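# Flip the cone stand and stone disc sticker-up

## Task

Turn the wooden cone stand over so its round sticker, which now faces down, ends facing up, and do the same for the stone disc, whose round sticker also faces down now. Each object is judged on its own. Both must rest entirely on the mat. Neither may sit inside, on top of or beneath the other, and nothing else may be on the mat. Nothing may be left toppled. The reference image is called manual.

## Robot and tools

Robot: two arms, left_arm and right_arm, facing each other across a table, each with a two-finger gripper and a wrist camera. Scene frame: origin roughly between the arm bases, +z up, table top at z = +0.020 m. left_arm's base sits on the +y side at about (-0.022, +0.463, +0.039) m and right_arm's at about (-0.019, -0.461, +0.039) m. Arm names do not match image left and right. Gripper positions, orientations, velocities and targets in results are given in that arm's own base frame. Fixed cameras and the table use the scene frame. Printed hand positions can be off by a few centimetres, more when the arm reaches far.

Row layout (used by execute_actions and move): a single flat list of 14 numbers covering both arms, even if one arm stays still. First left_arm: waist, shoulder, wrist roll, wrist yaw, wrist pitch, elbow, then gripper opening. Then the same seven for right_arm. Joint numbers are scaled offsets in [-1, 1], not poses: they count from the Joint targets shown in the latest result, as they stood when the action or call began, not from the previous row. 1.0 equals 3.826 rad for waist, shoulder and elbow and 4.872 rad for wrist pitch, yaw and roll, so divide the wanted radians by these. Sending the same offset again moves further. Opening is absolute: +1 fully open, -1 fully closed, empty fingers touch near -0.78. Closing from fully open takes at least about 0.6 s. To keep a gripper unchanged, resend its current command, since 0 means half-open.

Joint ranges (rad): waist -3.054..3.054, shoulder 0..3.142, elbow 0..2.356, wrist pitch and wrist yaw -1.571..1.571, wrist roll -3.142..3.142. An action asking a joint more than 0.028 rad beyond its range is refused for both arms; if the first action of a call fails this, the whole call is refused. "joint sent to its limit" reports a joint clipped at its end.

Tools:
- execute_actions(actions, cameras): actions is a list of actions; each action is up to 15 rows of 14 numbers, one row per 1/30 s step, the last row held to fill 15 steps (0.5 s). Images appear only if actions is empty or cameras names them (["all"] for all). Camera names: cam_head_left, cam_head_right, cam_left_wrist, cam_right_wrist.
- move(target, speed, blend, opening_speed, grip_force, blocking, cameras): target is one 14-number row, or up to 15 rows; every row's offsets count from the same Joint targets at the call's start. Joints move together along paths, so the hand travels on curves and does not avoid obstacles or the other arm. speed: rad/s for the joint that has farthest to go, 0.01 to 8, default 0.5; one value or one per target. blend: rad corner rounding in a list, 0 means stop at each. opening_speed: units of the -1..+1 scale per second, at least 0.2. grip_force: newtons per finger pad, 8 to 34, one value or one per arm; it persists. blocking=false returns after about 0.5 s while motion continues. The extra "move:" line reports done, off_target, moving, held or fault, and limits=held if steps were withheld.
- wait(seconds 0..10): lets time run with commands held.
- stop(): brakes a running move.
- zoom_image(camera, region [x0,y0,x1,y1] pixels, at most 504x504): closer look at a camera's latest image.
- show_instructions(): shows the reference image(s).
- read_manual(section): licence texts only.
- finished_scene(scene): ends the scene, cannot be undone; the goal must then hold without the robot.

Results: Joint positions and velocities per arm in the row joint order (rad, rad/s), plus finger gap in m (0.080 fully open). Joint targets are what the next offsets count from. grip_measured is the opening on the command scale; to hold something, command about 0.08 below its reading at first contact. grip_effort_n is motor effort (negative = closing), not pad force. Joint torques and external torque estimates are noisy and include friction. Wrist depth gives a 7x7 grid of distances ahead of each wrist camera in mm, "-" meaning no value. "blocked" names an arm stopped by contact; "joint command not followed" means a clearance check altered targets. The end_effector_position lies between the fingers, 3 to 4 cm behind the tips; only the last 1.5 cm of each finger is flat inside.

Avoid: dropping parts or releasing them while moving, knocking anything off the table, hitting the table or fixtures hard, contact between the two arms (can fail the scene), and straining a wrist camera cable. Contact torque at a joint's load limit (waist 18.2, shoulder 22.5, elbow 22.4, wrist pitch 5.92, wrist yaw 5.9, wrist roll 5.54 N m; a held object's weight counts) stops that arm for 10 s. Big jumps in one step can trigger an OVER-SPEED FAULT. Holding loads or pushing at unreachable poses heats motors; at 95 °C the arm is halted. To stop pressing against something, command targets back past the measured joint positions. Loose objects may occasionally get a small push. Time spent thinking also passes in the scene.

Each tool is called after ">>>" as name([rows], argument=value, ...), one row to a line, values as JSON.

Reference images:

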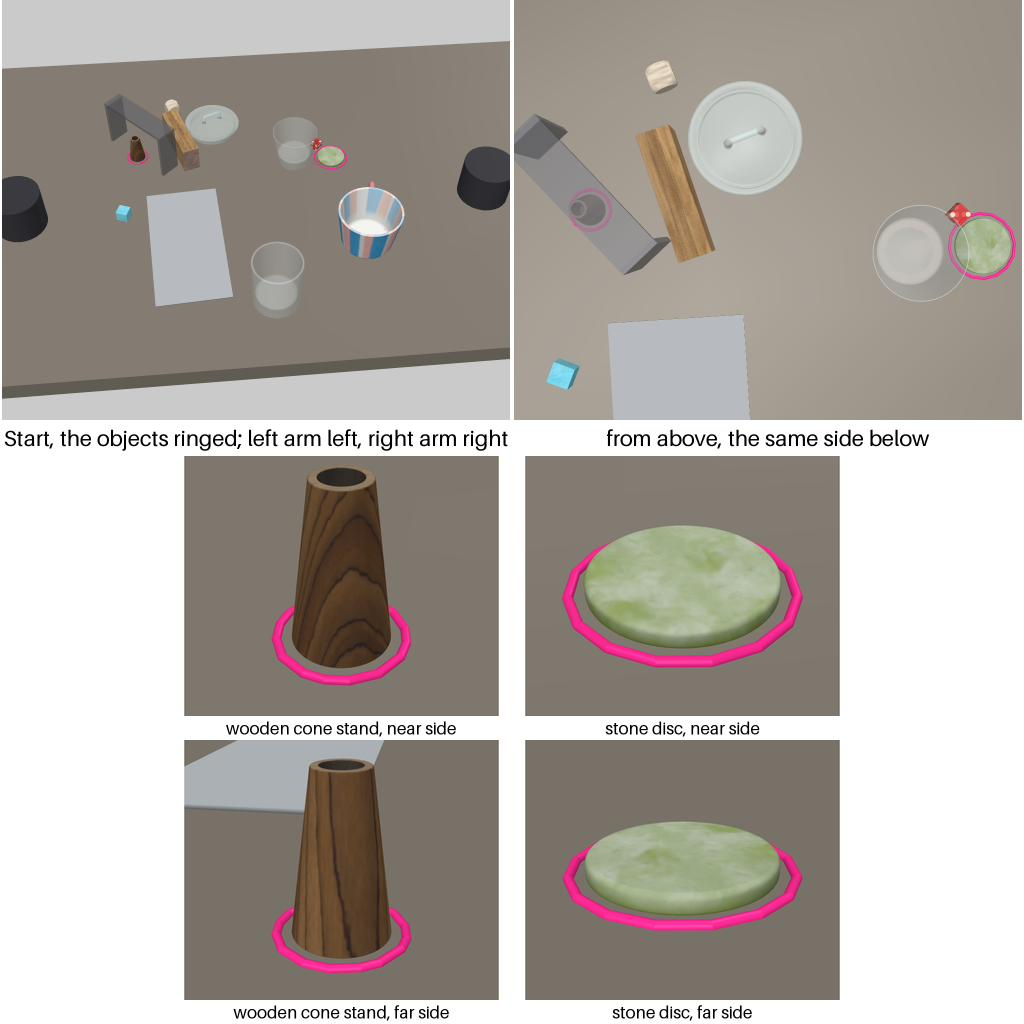

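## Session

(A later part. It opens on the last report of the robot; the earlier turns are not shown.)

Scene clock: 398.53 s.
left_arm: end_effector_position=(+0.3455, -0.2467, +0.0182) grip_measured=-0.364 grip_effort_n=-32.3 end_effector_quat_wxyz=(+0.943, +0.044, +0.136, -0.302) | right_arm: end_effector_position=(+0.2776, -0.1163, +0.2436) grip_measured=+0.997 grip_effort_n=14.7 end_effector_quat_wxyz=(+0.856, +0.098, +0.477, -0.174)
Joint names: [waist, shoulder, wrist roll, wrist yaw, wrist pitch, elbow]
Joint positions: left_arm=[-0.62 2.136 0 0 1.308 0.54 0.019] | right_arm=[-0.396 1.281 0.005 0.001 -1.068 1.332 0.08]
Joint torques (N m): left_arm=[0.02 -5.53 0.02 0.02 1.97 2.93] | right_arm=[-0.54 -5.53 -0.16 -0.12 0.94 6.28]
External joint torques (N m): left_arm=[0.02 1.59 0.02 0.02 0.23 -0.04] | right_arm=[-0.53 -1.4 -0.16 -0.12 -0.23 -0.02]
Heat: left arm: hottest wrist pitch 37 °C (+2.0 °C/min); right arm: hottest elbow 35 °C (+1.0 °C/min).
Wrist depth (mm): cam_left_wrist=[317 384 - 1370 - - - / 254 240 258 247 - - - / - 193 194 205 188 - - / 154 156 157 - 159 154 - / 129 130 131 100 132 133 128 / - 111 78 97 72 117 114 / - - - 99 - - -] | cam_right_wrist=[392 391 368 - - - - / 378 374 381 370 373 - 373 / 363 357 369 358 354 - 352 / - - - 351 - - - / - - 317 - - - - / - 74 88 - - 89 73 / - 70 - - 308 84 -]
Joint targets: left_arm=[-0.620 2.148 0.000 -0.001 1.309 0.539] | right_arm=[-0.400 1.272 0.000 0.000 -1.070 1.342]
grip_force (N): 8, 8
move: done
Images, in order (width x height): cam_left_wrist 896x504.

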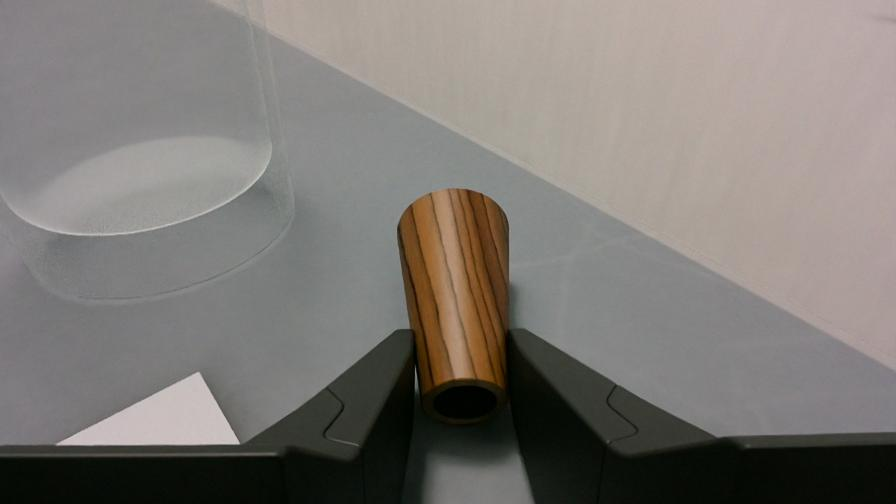

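>>> move([
  [0,0.003,0,0,0,0,-0.42,0,0,0,0,0,0,1],
  [0,0.003,0,0,0,0,0.2,0,0,0,0,0,0,1],
  [0,-0.07,0,0,0.0177,-0.0925,0.2,0,0,0,0,0,0,1],
  [0,-0.1524,0,0,-0.4784,0.2216,0.2,0,0,0,0,0,0,1],
  [0,0.0677,0,0,-0.5606,0.4493,0.2,0,0,0,0,0,0,1],
], speed=[0.1,0.3,0.3,1,0.8], blend=[0,0,0.03,0.1,0], opening_speed=0.6, cameras=["cam_left_wrist"])

Scene clock: 419.10 s.
left_arm: end_effector_position=(+0.3794, -0.2711, +0.0884) grip_measured=+0.196 grip_effort_n=15.1 end_effector_quat_wxyz=(+0.675, +0.215, +0.672, -0.216) | right_arm: end_effector_position=(+0.2776, -0.1163, +0.2436) grip_measured=+0.997 grip_effort_n=14.7 end_effector_quat_wxyz=(+0.856, +0.098, +0.477, -0.174)
Joint names: [waist, shoulder, wrist roll, wrist yaw, wrist pitch, elbow]
Joint positions: left_arm=[-0.62 2.396 0 0 -1.42 2.251 0.044] | right_arm=[-0.396 1.281 0.005 0.001 -1.068 1.332 0.08]
Joint torques (N m): left_arm=[0.02 -10.11 0.02 0.02 0.49 6.46] | right_arm=[-0.29 -5.47 -0.17 -0.11 0.93 6.35]
External joint torques (N m): left_arm=[0.02 1.44 0.02 0.03 0.13 0.63] | right_arm=[-0.27 -1.31 -0.17 -0.11 -0.28 -0.04]
Heat: left arm: hottest wrist pitch 39 °C (+3.0 °C/min); right arm: hottest elbow 35 °C (+1.0 °C/min).
Wrist depth (mm): cam_left_wrist=[131 133 135 136 137 976 976 / 139 140 142 143 144 1017 1029 / 147 149 150 147 152 155 1116 / 156 156 157 159 162 165 1160 / 165 165 165 171 169 173 1207 / 176 169 84 181 89 179 189 / - - 188 191 91 72 -] | cam_right_wrist=[394 390 376 - - - - / 376 373 - - - - 376 / 363 - - - - 363 362 / - - - 342 - 349 - / - 332 - - - - - / - 75 88 - - 89 73 / - 70 - - - 84 -]
Joint targets: left_arm=[-0.620 2.407 0.000 -0.001 -1.422 2.258] | right_arm=[-0.400 1.272 0.000 0.000 -1.070 1.342]
grip_force (N): 8, 8
move: done
Images, in order (width x height): cam_left_wrist 896x504.

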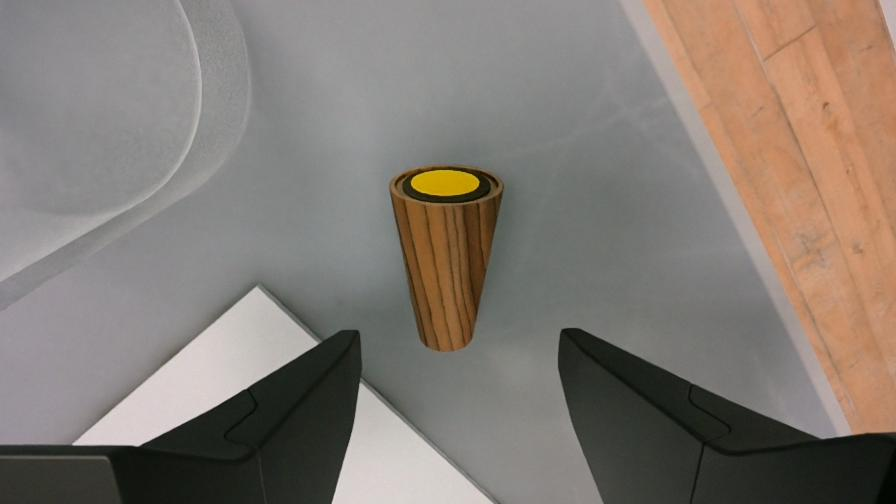

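>>> move([
  [0,0.0295,0,0,0.0131,-0.0078,0.2,0,0,0,0,0,0,1],
  [0,0.0295,0,0,0.0131,-0.0078,-0.45,0,0,0,0,0,0,1],
  [0,-0.0771,0,0,0.0427,-0.0345,-0.45,0,0,0,0,0,0,1],
  [0.0643,-0.1908,0,0,0.4846,-0.4626,-0.45,0,0,0,0,0,0,1],
], speed=[0.2,0.3,0.5,0.9], grip_force=[25,8], opening_speed=0.7, cameras=["cam_left_wrist","cam_head_right"])

>>> zoom_image(camera="cam_head_right", region=[340, 200, 540, 360])

Scene clock: 436.27 s.
left_arm: end_effector_position=(+0.3794, -0.1503, +0.1055) grip_measured=-0.447 grip_effort_n=-15.1 end_effector_quat_wxyz=(+0.974, +0.022, +0.125, -0.186) | right_arm: end_effector_position=(+0.2776, -0.1163, +0.2436) grip_measured=+0.997 grip_effort_n=14.7 end_effector_quat_wxyz=(+0.856, +0.098, +0.477, -0.174)
Joint names: [waist, shoulder, wrist roll, wrist yaw, wrist pitch, elbow]
Joint positions: left_arm=[-0.377 1.686 -0.004 0.002 0.936 0.495 0.015] | right_arm=[-0.396 1.281 0.005 0.001 -1.068 1.332 0.08]
Joint torques (N m): left_arm=[0.26 -6.6 0.13 -0.02 2.09 4.22] | right_arm=[-0.31 -5.36 -0.16 -0.15 0.92 6.31]
External joint torques (N m): left_arm=[0.23 -0.67 0.12 -0.02 0.32 -0.85] | right_arm=[-0.3 -1.18 -0.16 -0.15 -0.28 -0.08]
Heat: left arm: hottest shoulder 39 °C (+4.0 °C/min); right arm: hottest elbow 35 °C (+0.0 °C/min).
Wrist depth (mm): cam_left_wrist=[429 - - - - - - / 437 322 317 - - 1075 - / 344 267 351 363 - 1196 - / 301 292 308 311 294 - 990 / 249 243 254 257 259 251 887 / 213 221 78 212 - 227 223 / - - - 181 - - -] | cam_right_wrist=[388 391 362 - - 383 - / 376 374 - - - - - / 361 - - 355 - - 365 / - - - - - - - / - - - - - - - / - 74 94 317 - 89 72 / - 70 309 - - 84 -]
Joint targets: left_arm=[-0.374 1.677 0.000 0.000 0.939 0.488] | right_arm=[-0.400 1.272 0.000 0.000 -1.070 1.342]
grip_force (N): 25, 8
move: done; target 2's new numbers were sent with left_arm's shoulder 0.070 rad from that target
Images, in order (width x height): cam_head_right 896x504, cam_left_wrist 896x504.

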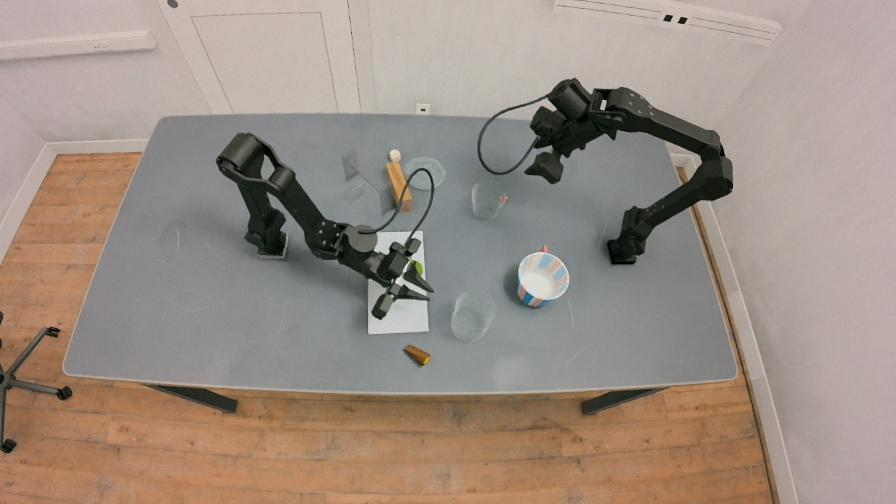

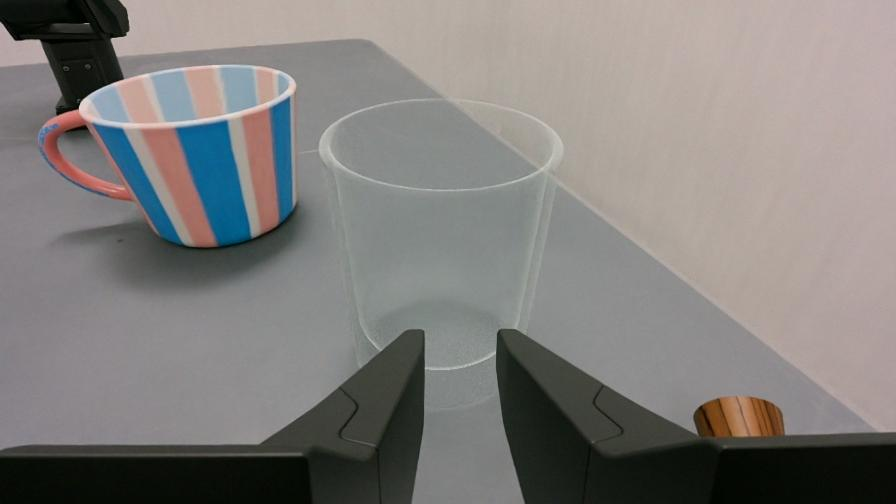

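Scaled by 2.520 from the camera's 896x504 image, which has a finer 1280x720 frame.

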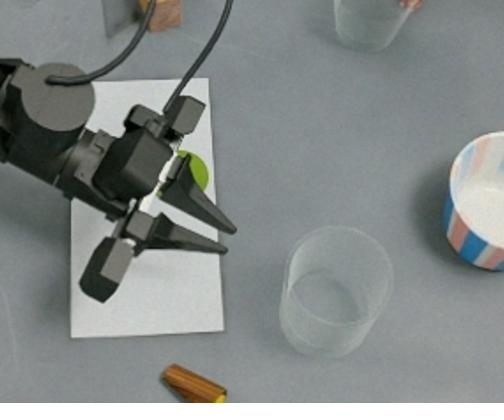

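>>> move([
  [0,0.1137,0,0,-0.4419,0.4281,0.2,0,0,0,0,0,0,1],
  [-0.0643,0.1137,0,0,-0.4419,0.4281,0.2,0,0,0,0,0,0,1],
  [-0.0643,0.1908,0,0,-0.4846,0.4626,0.2,0,0,0,0,0,0,1],
], speed=1.0, blend=[0.1,0.1,0], cameras=["cam_left_wrist","cam_head_right"])

Scene clock: 461.43 s.
left_arm: end_effector_position=(+0.3794, -0.2714, +0.0842) grip_measured=+0.197 grip_effort_n=13.7 end_effector_quat_wxyz=(+0.673, +0.215, +0.675, -0.215) | right_arm: end_effector_position=(+0.2776, -0.1163, +0.2436) grip_measured=+0.997 grip_effort_n=14.7 end_effector_quat_wxyz=(+0.856, +0.098, +0.477, -0.174)
Joint names: [waist, shoulder, wrist roll, wrist yaw, wrist pitch, elbow]
Joint positions: left_arm=[-0.621 2.407 -0.003 0.001 -1.42 2.253 0.044] | right_arm=[-0.396 1.281 0.005 0.001 -1.068 1.332 0.08]
Joint torques (N m): left_arm=[0.05 -11.2 0.11 0 0.49 6.24] | right_arm=[-0.42 -5.47 -0.19 -0.06 0.92 6.24]
External joint torques (N m): left_arm=[0.11 0.43 0.11 0 0.13 0.39] | right_arm=[-0.4 -1.32 -0.19 -0.06 -0.25 -0.07]
Heat: left arm: hottest wrist pitch 38 °C (+0.0 °C/min); right arm: hottest elbow 36 °C (+1.0 °C/min).
Wrist depth (mm): cam_left_wrist=[128 130 131 132 133 951 983 / 136 137 139 139 141 1013 1009 / 143 144 146 135 149 152 1125 / 153 152 155 138 158 160 1155 / 161 162 162 166 166 170 1202 / 171 167 79 178 90 176 186 / - - 183 188 91 72 -] | cam_right_wrist=[385 392 364 - - 391 - / 378 372 385 - - - - / 363 360 351 - - 348 - / - 353 - - - - - / - - 336 336 - - - / - 74 88 - - 89 72 / - 70 - 298 - 84 -]
Joint targets: left_arm=[-0.620 2.407 0.000 0.000 -1.422 2.258] | right_arm=[-0.400 1.272 0.000 0.000 -1.070 1.342]
grip_force (N): 25, 8
move: done
Images, in order (width x height): cam_head_right 896x504, cam_left_wrist 896x504.

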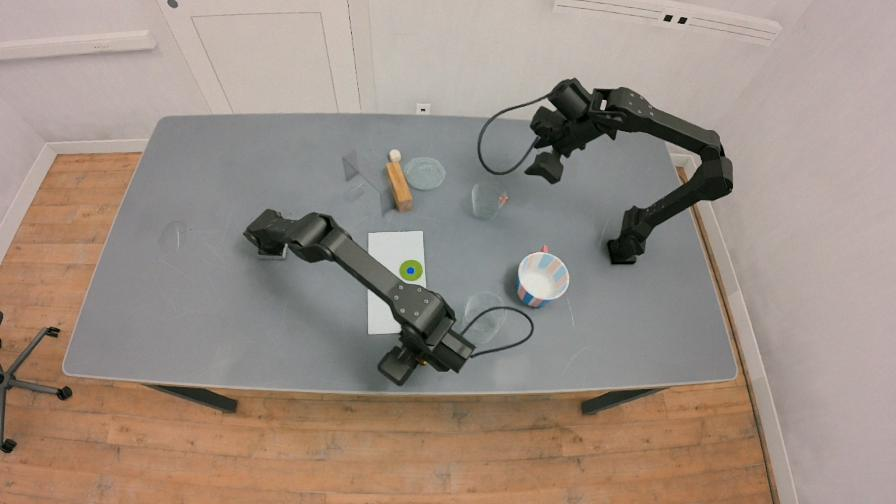

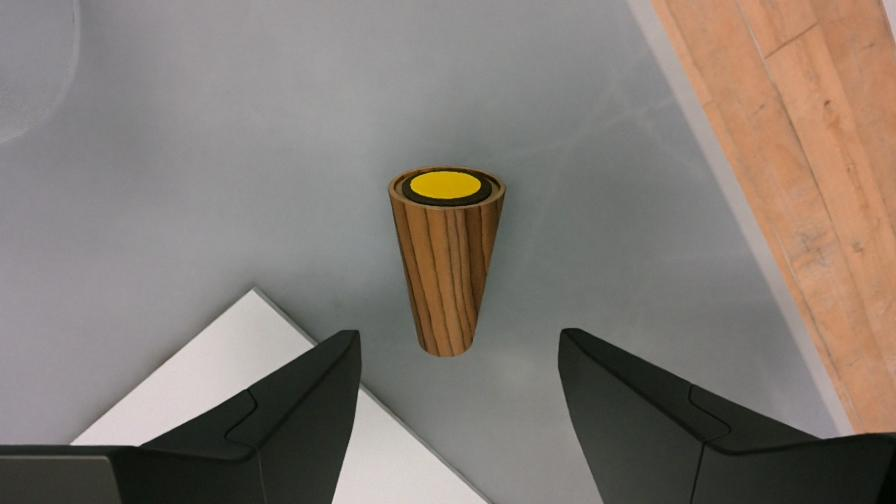

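>>> move(target=[0,0.0018,0,0,0.0466,-0.0576,0.2,0,0,0,0,0,0,1], speed=0.25, cameras=["cam_left_wrist"])

Scene clock: 476.47 s.
left_arm: end_effector_position=(+0.3834, -0.2737, +0.0336) grip_measured=+0.197 grip_effort_n=13.7 end_effector_quat_wxyz=(+0.681, +0.214, +0.666, -0.216) | right_arm: end_effector_position=(+0.2776, -0.1163, +0.2436) grip_measured=+0.997 grip_effort_n=14.7 end_effector_quat_wxyz=(+0.856, +0.098, +0.477, -0.174)
Joint names: [waist, shoulder, wrist roll, wrist yaw, wrist pitch, elbow]
Joint positions: left_arm=[-0.621 2.407 -0.003 -0.003 -1.195 2.052 0.044] | right_arm=[-0.396 1.281 0.005 0.001 -1.068 1.332 0.08]
Joint torques (N m): left_arm=[0.02 -10.49 0.1 0.1 0.65 4.16] | right_arm=[-0.33 -5.68 -0.13 -0.13 0.96 6.32]
External joint torques (N m): left_arm=[0.1 1.28 0.1 0.1 0.23 -1.78] | right_arm=[-0.31 -1.52 -0.14 -0.13 -0.22 -0.01]
Motor temperatures (°C): left_arm=[26 46 31 33 36 34] | right_arm=[26 32 28 30 32 36]
Heat: left arm: hottest shoulder 46 °C (+12.1 °C/min); right arm: hottest elbow 36 °C (+1.0 °C/min). Heating fast: the left arm's shoulder motor: a push or a pull is the cause, and it goes on while you think. Ease it with your next call, before anything else.
Wrist depth (mm): cam_left_wrist=[- 88 88 89 - - 931 / - 91 92 93 95 95 976 / - 97 97 97 99 99 102 / - 102 102 91 103 106 106 / - 107 107 77 109 111 112 / - 111 84 - 98 115 119 / - - 121 104 121 72 -] | cam_right_wrist=[395 390 362 - - - - / 378 373 - - - - 360 / 363 - - 351 359 - 348 / - - - - 341 337 340 / - - - - - 347 - / - 75 93 - - 89 72 / - 70 - - - 84 -]
Joint targets: left_arm=[-0.620 2.414 0.000 0.000 -1.195 2.037] | right_arm=[-0.400 1.272 0.000 0.000 -1.070 1.342]
grip_force (N): 25, 8
move: done
Images, in order (width x height): cam_left_wrist 896x504.

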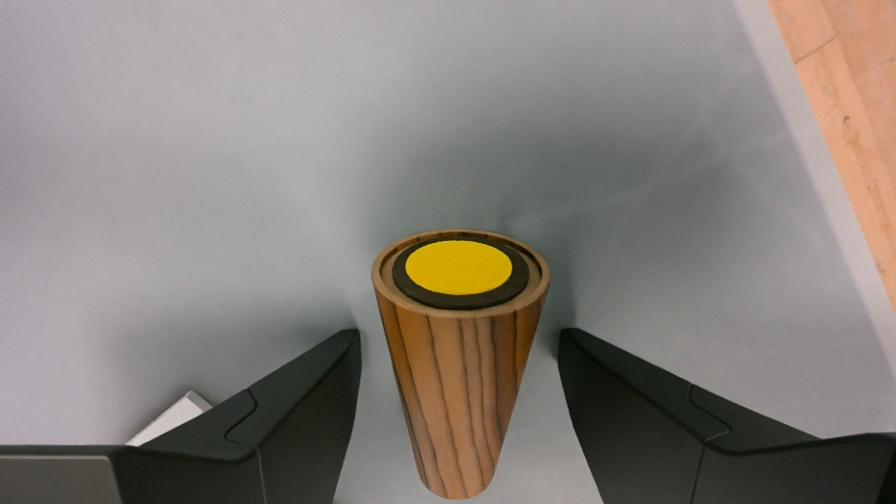

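>>> move(target=[0,0,0,0,0,0,-0.45,0,0,0,0,0,0,1], opening_speed=0.8)

>>> move(target=[0,-0.0018,0,0,-0.0466,0.0576,-0.45,0,0,0,0,0,0,1], speed=0.4, cameras=["cam_left_wrist"])

Scene clock: 482.63 s.
left_arm: end_effector_position=(+0.3835, -0.2737, +0.0336) grip_measured=-0.272 grip_effort_n=-65.8 end_effector_quat_wxyz=(+0.681, +0.214, +0.666, -0.216) | right_arm: end_effector_position=(+0.2776, -0.1163, +0.2436) grip_measured=+0.997 grip_effort_n=14.2 end_effector_quat_wxyz=(+0.856, +0.098, +0.477, -0.174)
Joint names: [waist, shoulder, wrist roll, wrist yaw, wrist pitch, elbow]
Joint positions: left_arm=[-0.621 2.407 -0.003 -0.003 -1.195 2.052 0.023] | right_arm=[-0.396 1.281 0.005 0.001 -1.068 1.332 0.08]
Joint torques (N m): left_arm=[0.07 -10.5 0.1 0.11 0.64 4.21] | right_arm=[-0.34 -5.44 -0.13 -0.13 0.91 6.43]
External joint torques (N m): left_arm=[0.07 1.26 0.1 0.11 0.23 -1.73] | right_arm=[-0.34 -1.21 -0.13 -0.13 -0.28 0.05]
Heat: left arm: hottest shoulder 48 °C (+12.1 °C/min); right arm: hottest elbow 36 °C (+1.0 °C/min).
Wrist depth (mm): cam_left_wrist=[- 88 88 89 - - 934 / - 91 93 93 95 95 972 / - 97 97 98 99 99 101 / - 102 103 91 102 106 106 / - 107 108 77 109 111 112 / - 113 78 89 72 117 120 / - - - 103 - - -] | cam_right_wrist=[390 391 361 - - 379 - / 376 375 - - - 372 - / 364 - 360 363 - 349 - / - 355 - - - - - / - - - - 337 - - / - 75 94 320 329 89 72 / - 70 311 308 - 84 -]
Joint targets: left_arm=[-0.620 2.414 0.000 0.000 -1.195 2.037] | right_arm=[-0.400 1.272 0.000 0.000 -1.070 1.342]
grip_force (N): 25, 8
move: done

Scene clock: 483.70 s.
left_arm: end_effector_position=(+0.3791, -0.2710, +0.0833) grip_measured=-0.272 grip_effort_n=-65.4 end_effector_quat_wxyz=(+0.672, +0.217, +0.675, -0.214) | right_arm: end_effector_position=(+0.2776, -0.1163, +0.2436) grip_measured=+0.997 grip_effort_n=14.7 end_effector_quat_wxyz=(+0.856, +0.098, +0.477, -0.174)
Joint names: [waist, shoulder, wrist roll, wrist yaw, wrist pitch, elbow]
Joint positions: left_arm=[-0.621 2.407 -0.002 -0.001 -1.419 2.25 0.023] | right_arm=[-0.396 1.281 0.005 0.001 -1.068 1.332 0.08]
Joint torques (N m): left_arm=[0.09 -11.25 0.07 0.08 0.46 6.48] | right_arm=[-0.34 -5.65 -0.17 -0.11 0.92 6.41]
External joint torques (N m): left_arm=[0.17 0.38 0.07 0.08 0.11 0.63] | right_arm=[-0.33 -1.43 -0.17 -0.1 -0.28 0]
Heat: left arm: hottest shoulder 48 °C (+11.1 °C/min); right arm: hottest elbow 36 °C (+1.0 °C/min).
Wrist depth (mm): cam_left_wrist=[128 128 130 129 131 136 979 / 134 135 137 137 139 140 1037 / 142 144 145 146 147 150 1084 / 151 151 - 91 155 158 1145 / 160 161 160 77 166 167 174 / 170 168 73 - 72 177 186 / - - - 100 - - -] | cam_right_wrist=[387 393 385 387 - - 867 / 377 374 374 - 379 - 909 / 365 - - - - - - / 340 - 340 349 - - - / - - 329 - - - - / - 74 88 - 319 89 73 / - 70 - - - 84 -]
Joint targets: left_arm=[-0.620 2.407 0.000 0.000 -1.422 2.258] | right_arm=[-0.400 1.272 0.000 0.000 -1.070 1.342]
grip_force (N): 25, 8
move: done
Images, in order (width x height): cam_left_wrist 896x504.

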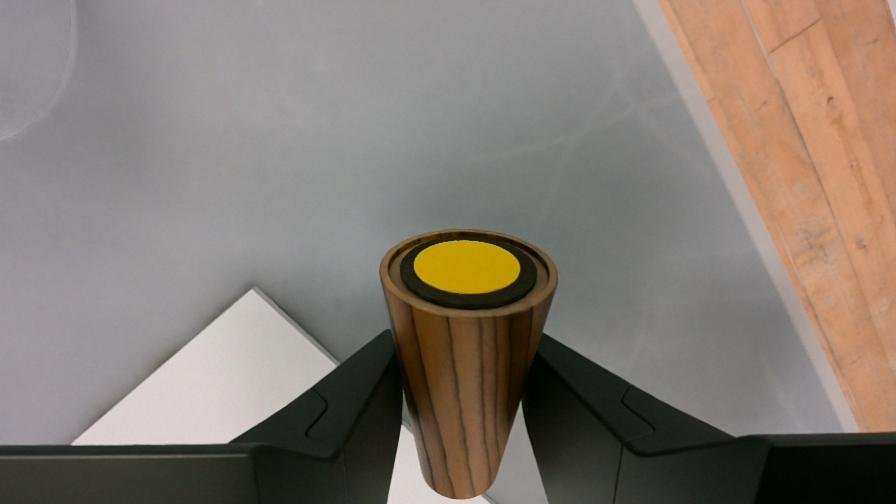

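>>> move([
  [0,-0.0771,0,0,0.0427,-0.0345,-0.45,0,0,0,0,0,0,1],
  [0.0643,-0.0771,0,0,0.0427,-0.0345,-0.45,0,0,0,0,0,0,1],
  [0.0643,-0.1908,0,0,0.4846,-0.4626,-0.45,0,0,0,0,0,0,1],
], speed=1.0, blend=[0.05,0.05,0], cameras=["cam_left_wrist","cam_head_right"])

Scene clock: 492.33 s.
left_arm: end_effector_position=(+0.3796, -0.1493, +0.1051) grip_measured=-0.272 grip_effort_n=-65.4 end_effector_quat_wxyz=(+0.974, +0.023, +0.126, -0.185) | right_arm: end_effector_position=(+0.2776, -0.1163, +0.2436) grip_measured=+0.997 grip_effort_n=14.7 end_effector_quat_wxyz=(+0.856, +0.098, +0.477, -0.174)
Joint names: [waist, shoulder, wrist roll, wrist yaw, wrist pitch, elbow]
Joint positions: left_arm=[-0.374 1.686 -0.002 0.001 0.935 0.495 0.023] | right_arm=[-0.396 1.281 0.005 0.001 -1.068 1.332 0.08]
Joint torques (N m): left_arm=[0.04 -6.6 0.08 0.01 2.13 4.23] | right_arm=[-0.28 -5.47 -0.15 -0.14 0.92 6.51]
External joint torques (N m): left_arm=[0.01 -0.68 0.08 0.01 0.37 -0.79] | right_arm=[-0.28 -1.36 -0.15 -0.14 -0.28 0.16]
Heat: left arm: hottest shoulder 49 °C (+10.1 °C/min); right arm: hottest elbow 36 °C (+1.0 °C/min). Fold the left arm in close to its base, or ease its load, before you think long.
Wrist depth (mm): cam_left_wrist=[428 1437 789 - - 1191 875 / 285 321 461 - 1485 - 918 / 343 271 369 411 1564 - - / 300 295 - 85 299 - 994 / 249 250 245 84 256 259 912 / - 220 73 - 73 220 214 / - - - 86 - - -] | cam_right_wrist=[389 390 378 388 - 392 - / 376 374 371 372 - 369 357 / 365 - 352 - - - - / - - 366 - - - - / 341 - 339 - - - - / - 74 88 - - 89 72 / - 70 - - - 84 -]
Joint targets: left_arm=[-0.374 1.677 0.000 0.000 0.939 0.488] | right_arm=[-0.400 1.272 0.000 0.000 -1.070 1.342]
MOTOR HOT: the shoulder of the left arm reports 49 °C; the controller stops that arm at 95 °C. To cool a motor, set the load down, stop pushing, or move to a pose that needs little force.
grip_force (N): 25, 8
move: done
Images, in order (width x height): cam_head_right 896x504, cam_left_wrist 896x504.

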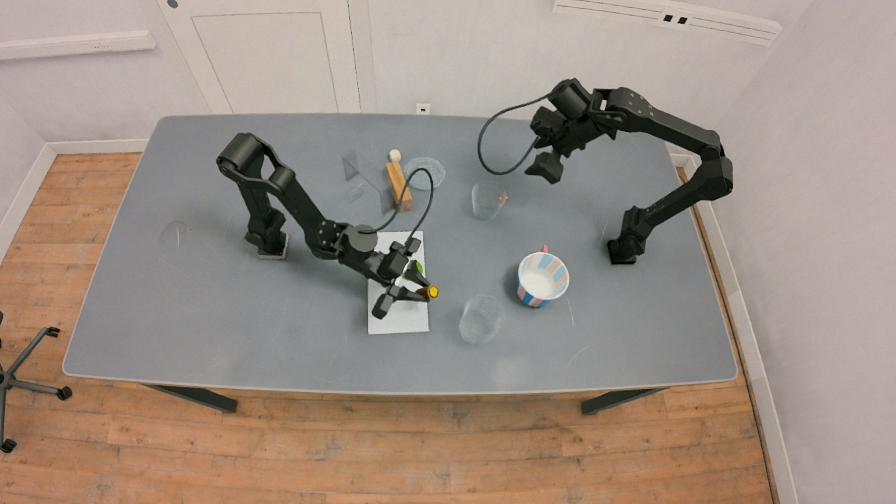

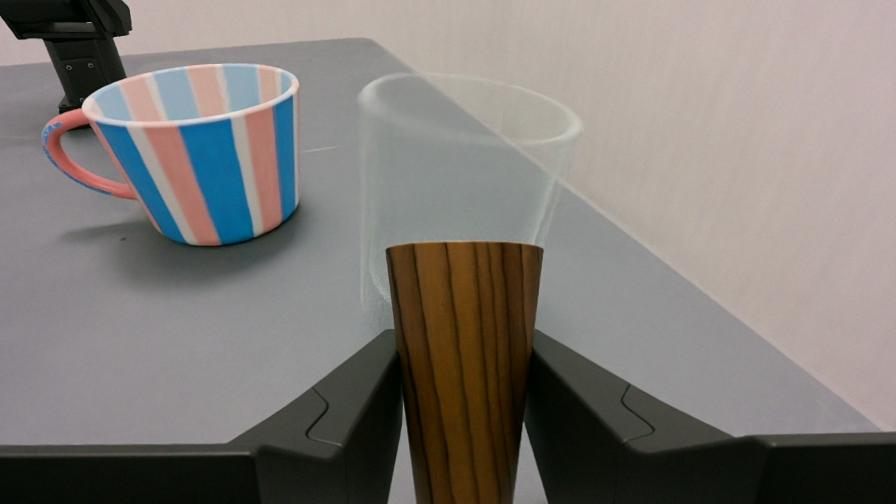

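>>> move([
  [-0.0460,0.0474,0,0,0.0681,-0.0263,-0.45,0,0,0,0,0,0,1],
  [-0.0460,0.1000,0,0,0.1090,-0.0257,-0.45,0,0,0,0,0,0,1],
], speed=[0.6,0.2], blend=[0.02,0], cameras=["cam_left_wrist","cam_head_right"])

Scene clock: 523.73 s.
left_arm: end_effector_position=(+0.3368, -0.2055, +0.0468) grip_measured=-0.272 grip_effort_n=-65.4 end_effector_quat_wxyz=(+0.958, +0.025, +0.092, -0.269) | right_arm: end_effector_position=(+0.2776, -0.1163, +0.2436) grip_measured=+0.997 grip_effort_n=14.7 end_effector_quat_wxyz=(+0.856, +0.098, +0.477, -0.174)
Joint names: [waist, shoulder, wrist roll, wrist yaw, wrist pitch, elbow]
Joint positions: left_arm=[-0.548 2.051 -0.002 0 1.466 0.393 0.023] | right_arm=[-0.396 1.281 0.005 0.001 -1.068 1.332 0.08]
Joint torques (N m): left_arm=[-0.14 -5.1 0.08 0.02 2.13 2.45] | right_arm=[-0.3 -5.43 -0.16 -0.15 0.91 6.25]
External joint torques (N m): left_arm=[-0.14 1.18 0.08 0.02 0.36 -0.23] | right_arm=[-0.31 -1.22 -0.16 -0.14 -0.29 -0.16]
Motor temperatures (°C): left_arm=[26 38 31 32 38 34] | right_arm=[26 32 27 30 32 36]
Heat: left arm: hottest shoulder 38 °C (+0.0 °C/min); right arm: hottest elbow 36 °C (+0.0 °C/min).
Wrist depth (mm): cam_left_wrist=[261 - - - - 931 858 / 262 445 405 - - 951 - / 273 301 301 302 - 1025 - / 239 227 239 241 220 1001 - / 174 190 184 - 179 187 831 / 157 157 73 - 72 156 156 / - - - 87 - - -] | cam_right_wrist=[386 390 364 - - - - / 371 376 - 376 - - - / 365 366 - 365 355 347 - / - 353 - - 353 - - / 335 - 336 - - - - / - 74 94 - - 89 73 / - 70 308 308 - 84 -]
Joint targets: left_arm=[-0.550 2.060 0.000 -0.001 1.470 0.389] | right_arm=[-0.400 1.272 0.000 0.000 -1.070 1.342]
MOTOR HOT: cleared for the motors of the left arm.
grip_force (N): 25, 8
move: done
Images, in order (width x height): cam_head_right 896x504, cam_left_wrist 896x504.

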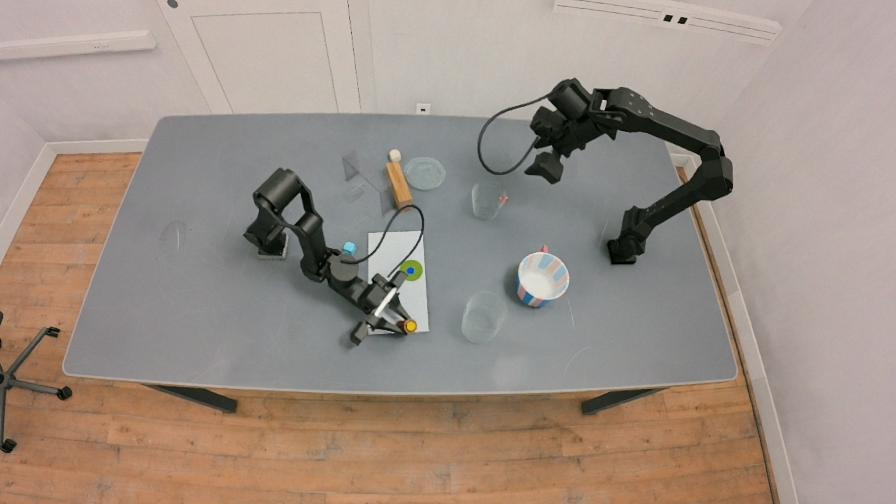

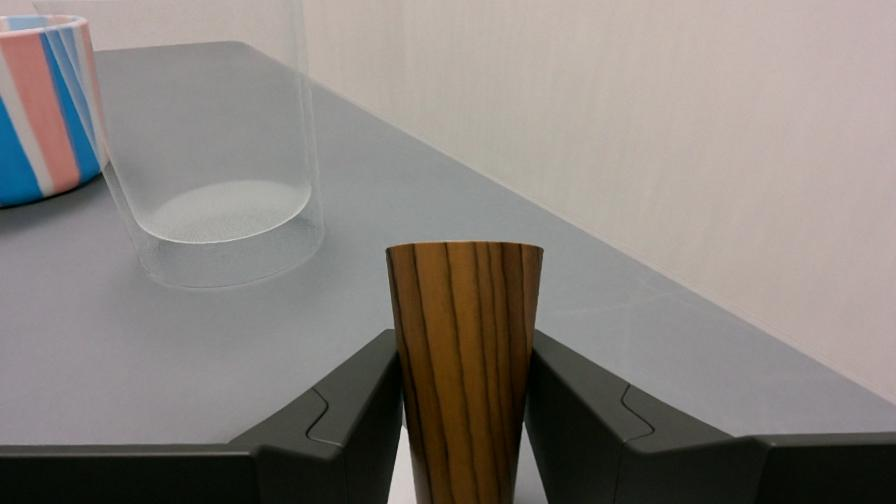

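>>> move([
  [0.0131,0,0,0,0,0,-0.45,0,0,0,0,0,0,1],
  [0.0131,0.0082,0,0,0.0064,0,-0.45,0,0,0,0,0,0,1],
], speed=[0.2,0.1], grip_force=[9,8], cameras=["cam_left_wrist","cam_head_left"])

>>> zoom_image(camera="cam_head_left", region=[340, 230, 480, 370])

Scene clock: 531.30 s.
left_arm: end_effector_position=(+0.3453, -0.1898, +0.0418) grip_measured=-0.263 grip_effort_n=-34.2 end_effector_quat_wxyz=(+0.964, +0.023, +0.093, -0.247) | right_arm: end_effector_position=(+0.2776, -0.1163, +0.2436) grip_measured=+0.997 grip_effort_n=14.7 end_effector_quat_wxyz=(+0.856, +0.098, +0.477, -0.174)
Joint names: [waist, shoulder, wrist roll, wrist yaw, wrist pitch, elbow]
Joint positions: left_arm=[-0.502 2.082 -0.002 0 1.498 0.393 0.023] | right_arm=[-0.396 1.281 0.005 0.001 -1.068 1.332 0.08]
Joint torques (N m): left_arm=[0.21 -5.11 0.08 0.02 2.13 2.3] | right_arm=[-0.35 -5.5 -0.14 -0.11 0.89 6.37]
External joint torques (N m): left_arm=[0.25 1.2 0.08 0.01 0.37 -0.22] | right_arm=[-0.35 -1.41 -0.15 -0.1 -0.29 0.05]
Heat: left arm: hottest wrist pitch 40 °C (+4.0 °C/min); right arm: hottest elbow 36 °C (+0.0 °C/min).
Wrist depth (mm): cam_left_wrist=[247 - - - - - - / 255 355 - - - - - / 267 285 288 308 274 998 - / 216 216 230 84 223 224 - / 175 175 176 84 179 180 173 / 141 147 73 - 74 156 150 / - - - 86 - - -] | cam_right_wrist=[393 392 360 - - - - / 372 375 - - - - - / 364 - - - - - - / - 340 - - - - - / - - 330 - - - 328 / - 75 94 - - 89 72 / - 70 312 - - 84 -]
Joint targets: left_arm=[-0.500 2.091 0.000 -0.001 1.501 0.389] | right_arm=[-0.400 1.272 0.000 0.000 -1.070 1.342]
grip_force (N): 9, 8
move: done
Images, in order (width x height): cam_head_left 896x504, cam_left_wrist 896x504.

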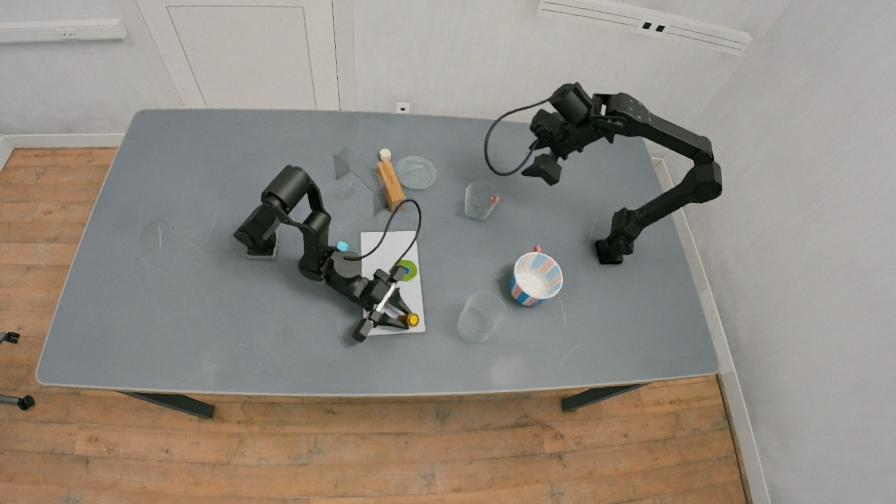

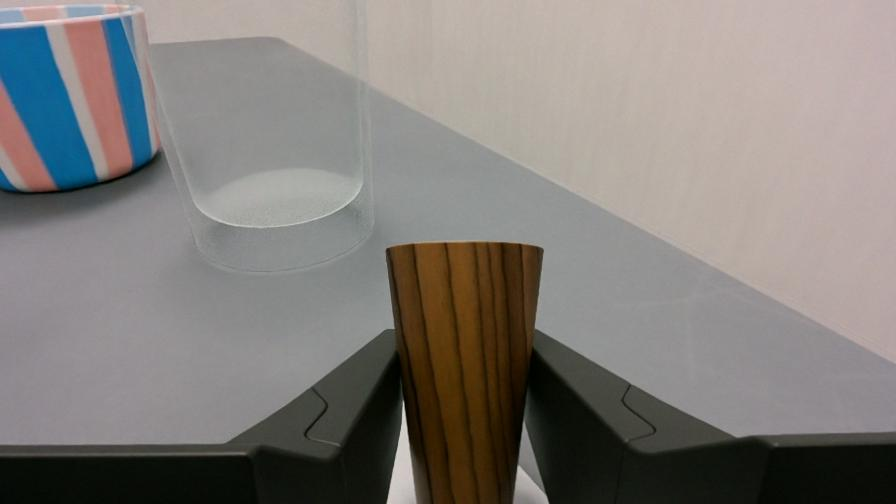

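Scaled by 3.600 from the camera's 896x504 image, which has a finer 1280x720 frame.

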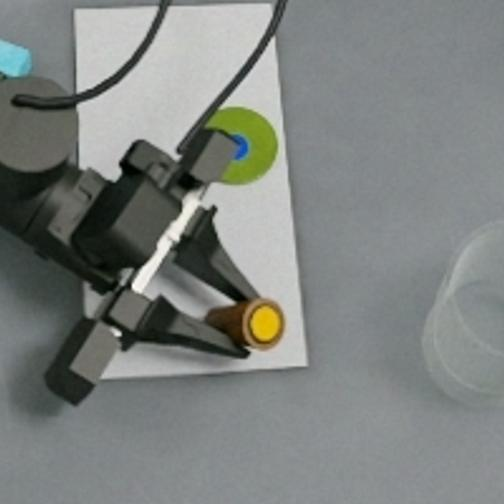

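>>> move([
  [0,-0.0008,0,0,-0.0296,0.0372,-0.45,0,0,0,0,0,0,1],
  [0,0.0130,0,0,-0.0197,0.0383,-0.45,0,0,0,0,0,0,1],
], speed=0.12, cameras=["cam_left_wrist","cam_head_left"])

>>> zoom_image(camera="cam_head_left", region=[360, 260, 460, 360])

Scene clock: 550.47 s.
left_arm: end_effector_position=(+0.3739, -0.2055, +0.0373) grip_measured=-0.263 grip_effort_n=-34.2 end_effector_quat_wxyz=(+0.964, +0.024, +0.097, -0.247) | right_arm: end_effector_position=(+0.2776, -0.1163, +0.2436) grip_measured=+0.997 grip_effort_n=14.7 end_effector_quat_wxyz=(+0.856, +0.098, +0.477, -0.174)
Joint names: [waist, shoulder, wrist roll, wrist yaw, wrist pitch, elbow]
Joint positions: left_arm=[-0.502 2.131 -0.002 0 1.402 0.53 0.023] | right_arm=[-0.396 1.281 0.005 0.001 -1.068 1.332 0.08]
Joint torques (N m): left_arm=[0.21 -5.83 0.09 0.02 2.13 3.73] | right_arm=[-0.46 -5.56 -0.12 -0.12 0.93 6.53]
External joint torques (N m): left_arm=[0.18 1.29 0.08 0.03 0.37 0.77] | right_arm=[-0.47 -1.38 -0.12 -0.11 -0.26 0.17]
Heat: left arm: hottest wrist pitch 40 °C (+5.0 °C/min); right arm: hottest elbow 36 °C (+0.0 °C/min).
Wrist depth (mm): cam_left_wrist=[- - - - - - 787 / 245 352 387 - - - - / 241 263 267 270 1391 - - / 202 201 213 91 207 972 - / 163 170 164 84 167 168 163 / 137 138 78 - 72 141 141 / - - - 87 - - -] | cam_right_wrist=[- 389 383 390 - 388 - / 370 371 - - - 363 - / 361 - - 365 - - - / - - - - - - - / - 330 - - - - - / - 75 88 311 - 89 72 / - 70 - - - 84 -]
Joint targets: left_arm=[-0.500 2.141 0.000 -0.001 1.405 0.536] | right_arm=[-0.400 1.272 0.000 0.000 -1.070 1.342]
grip_force (N): 9, 8
move: done
Images, in order (width x height): cam_head_left 896x504, cam_left_wrist 896x504.

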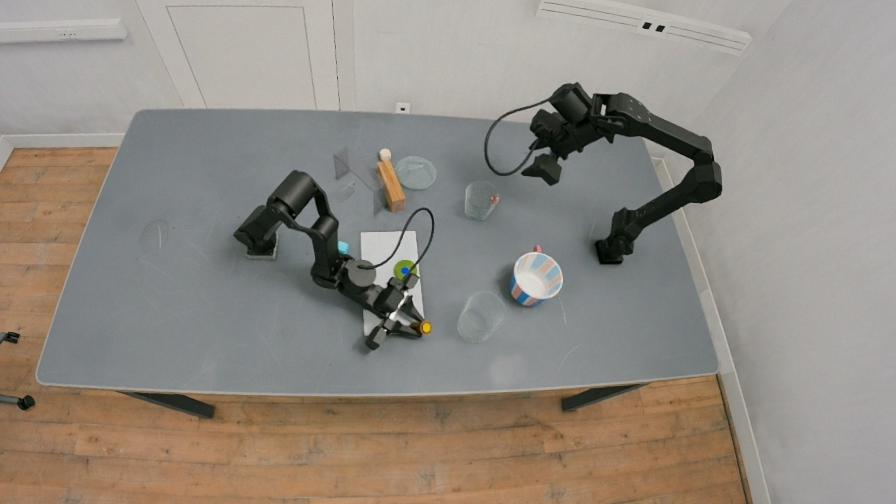

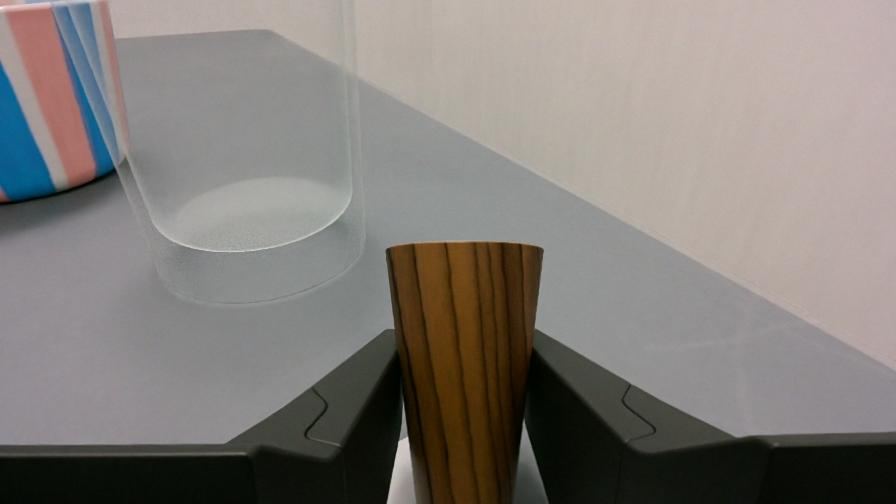

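Scaled by 5.040 from the camera's 896x504 image, which has a finer 1280x720 frame.

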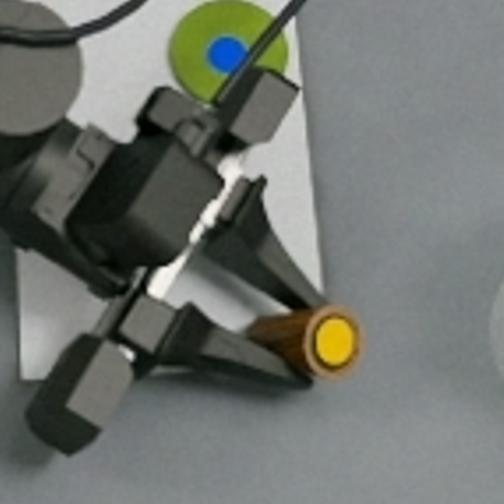

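>>> move([
  [0,0.0031,0,0,0.0025,0,-0.45,0,0,0,0,0,0,1],
  [0,-0.0030,0,0,0.0188,-0.0270,-0.45,0,0,0,0,0,0,1],
], speed=0.1, grip_force=[8,8], cameras=["cam_left_wrist","cam_head_left"])

>>> zoom_image(camera="cam_head_left", region=[360, 260, 460, 360])

Scene clock: 562.57 s.
left_arm: end_effector_position=(+0.3531, -0.1940, +0.0301) grip_measured=-0.263 grip_effort_n=-32.3 end_effector_quat_wxyz=(+0.963, +0.025, +0.101, -0.247) | right_arm: end_effector_position=(+0.2776, -0.1163, +0.2436) grip_measured=+0.997 grip_effort_n=14.7 end_effector_quat_wxyz=(+0.856, +0.098, +0.477, -0.174)
Joint names: [waist, shoulder, wrist roll, wrist yaw, wrist pitch, elbow]
Joint positions: left_arm=[-0.502 2.139 -0.002 0 1.493 0.437 0.023] | right_arm=[-0.396 1.281 0.005 0.001 -1.068 1.332 0.08]
Joint torques (N m): left_arm=[0.2 -7.36 0.08 0.02 2.14 2.2] | right_arm=[-0.38 -5.61 -0.19 -0.11 0.92 6.45]
External joint torques (N m): left_arm=[0.17 -0.72 0.08 0.02 0.37 -0.24] | right_arm=[-0.38 -1.46 -0.19 -0.1 -0.28 0.09]
Heat: left arm: hottest wrist pitch 41 °C (+5.0 °C/min); right arm: hottest elbow 36 °C (+0.0 °C/min).
Wrist depth (mm): cam_left_wrist=[238 - 1612 - - - - / 247 299 389 333 - 1041 - / 244 247 249 252 241 - - / 190 191 182 87 195 188 - / 154 155 156 84 158 158 159 / 130 131 73 - 73 133 137 / - - - - 92 - -] | cam_right_wrist=[383 390 367 - - - - / 366 374 - - - - - / 364 - 363 - 364 355 - / - 348 - - - - - / - - - - - - - / - 75 88 - - 89 72 / - 70 - - - 84 -]
Joint targets: left_arm=[-0.500 2.129 0.000 -0.001 1.497 0.432] | right_arm=[-0.400 1.272 0.000 0.000 -1.070 1.342]
grip_force (N): 8, 8
move: done
Images, in order (width x height): cam_head_left 896x504, cam_left_wrist 896x504.

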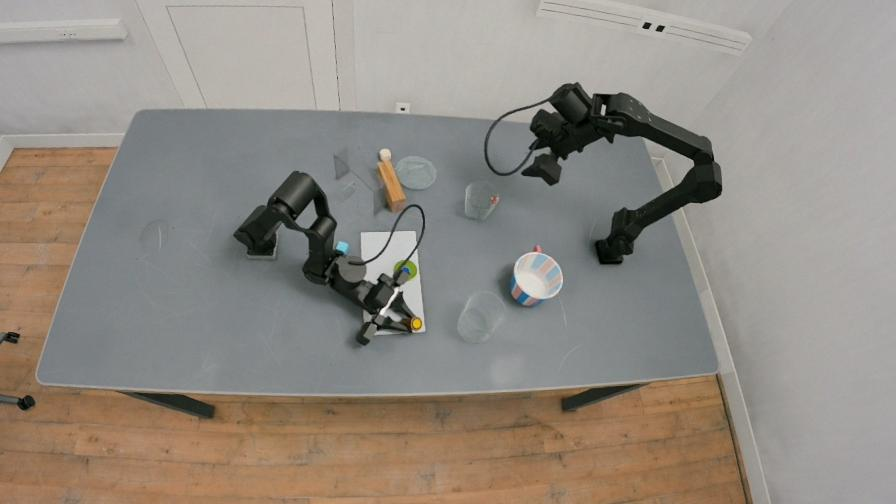

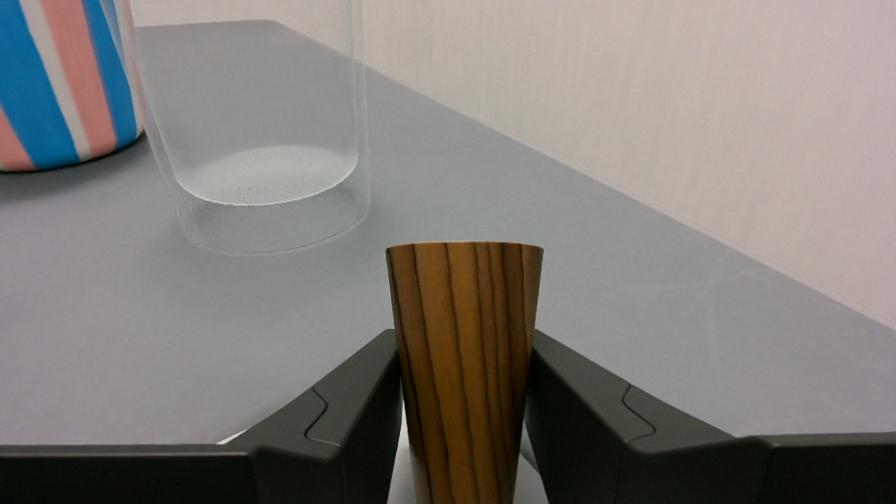

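Scaled by 5.040 from the camera's 896x504 image, which has a finer 1280x720 frame.

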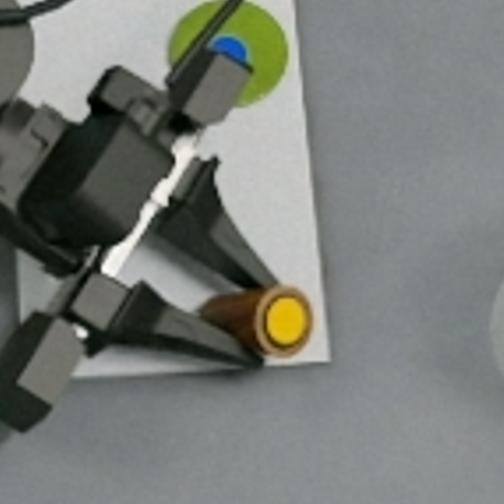

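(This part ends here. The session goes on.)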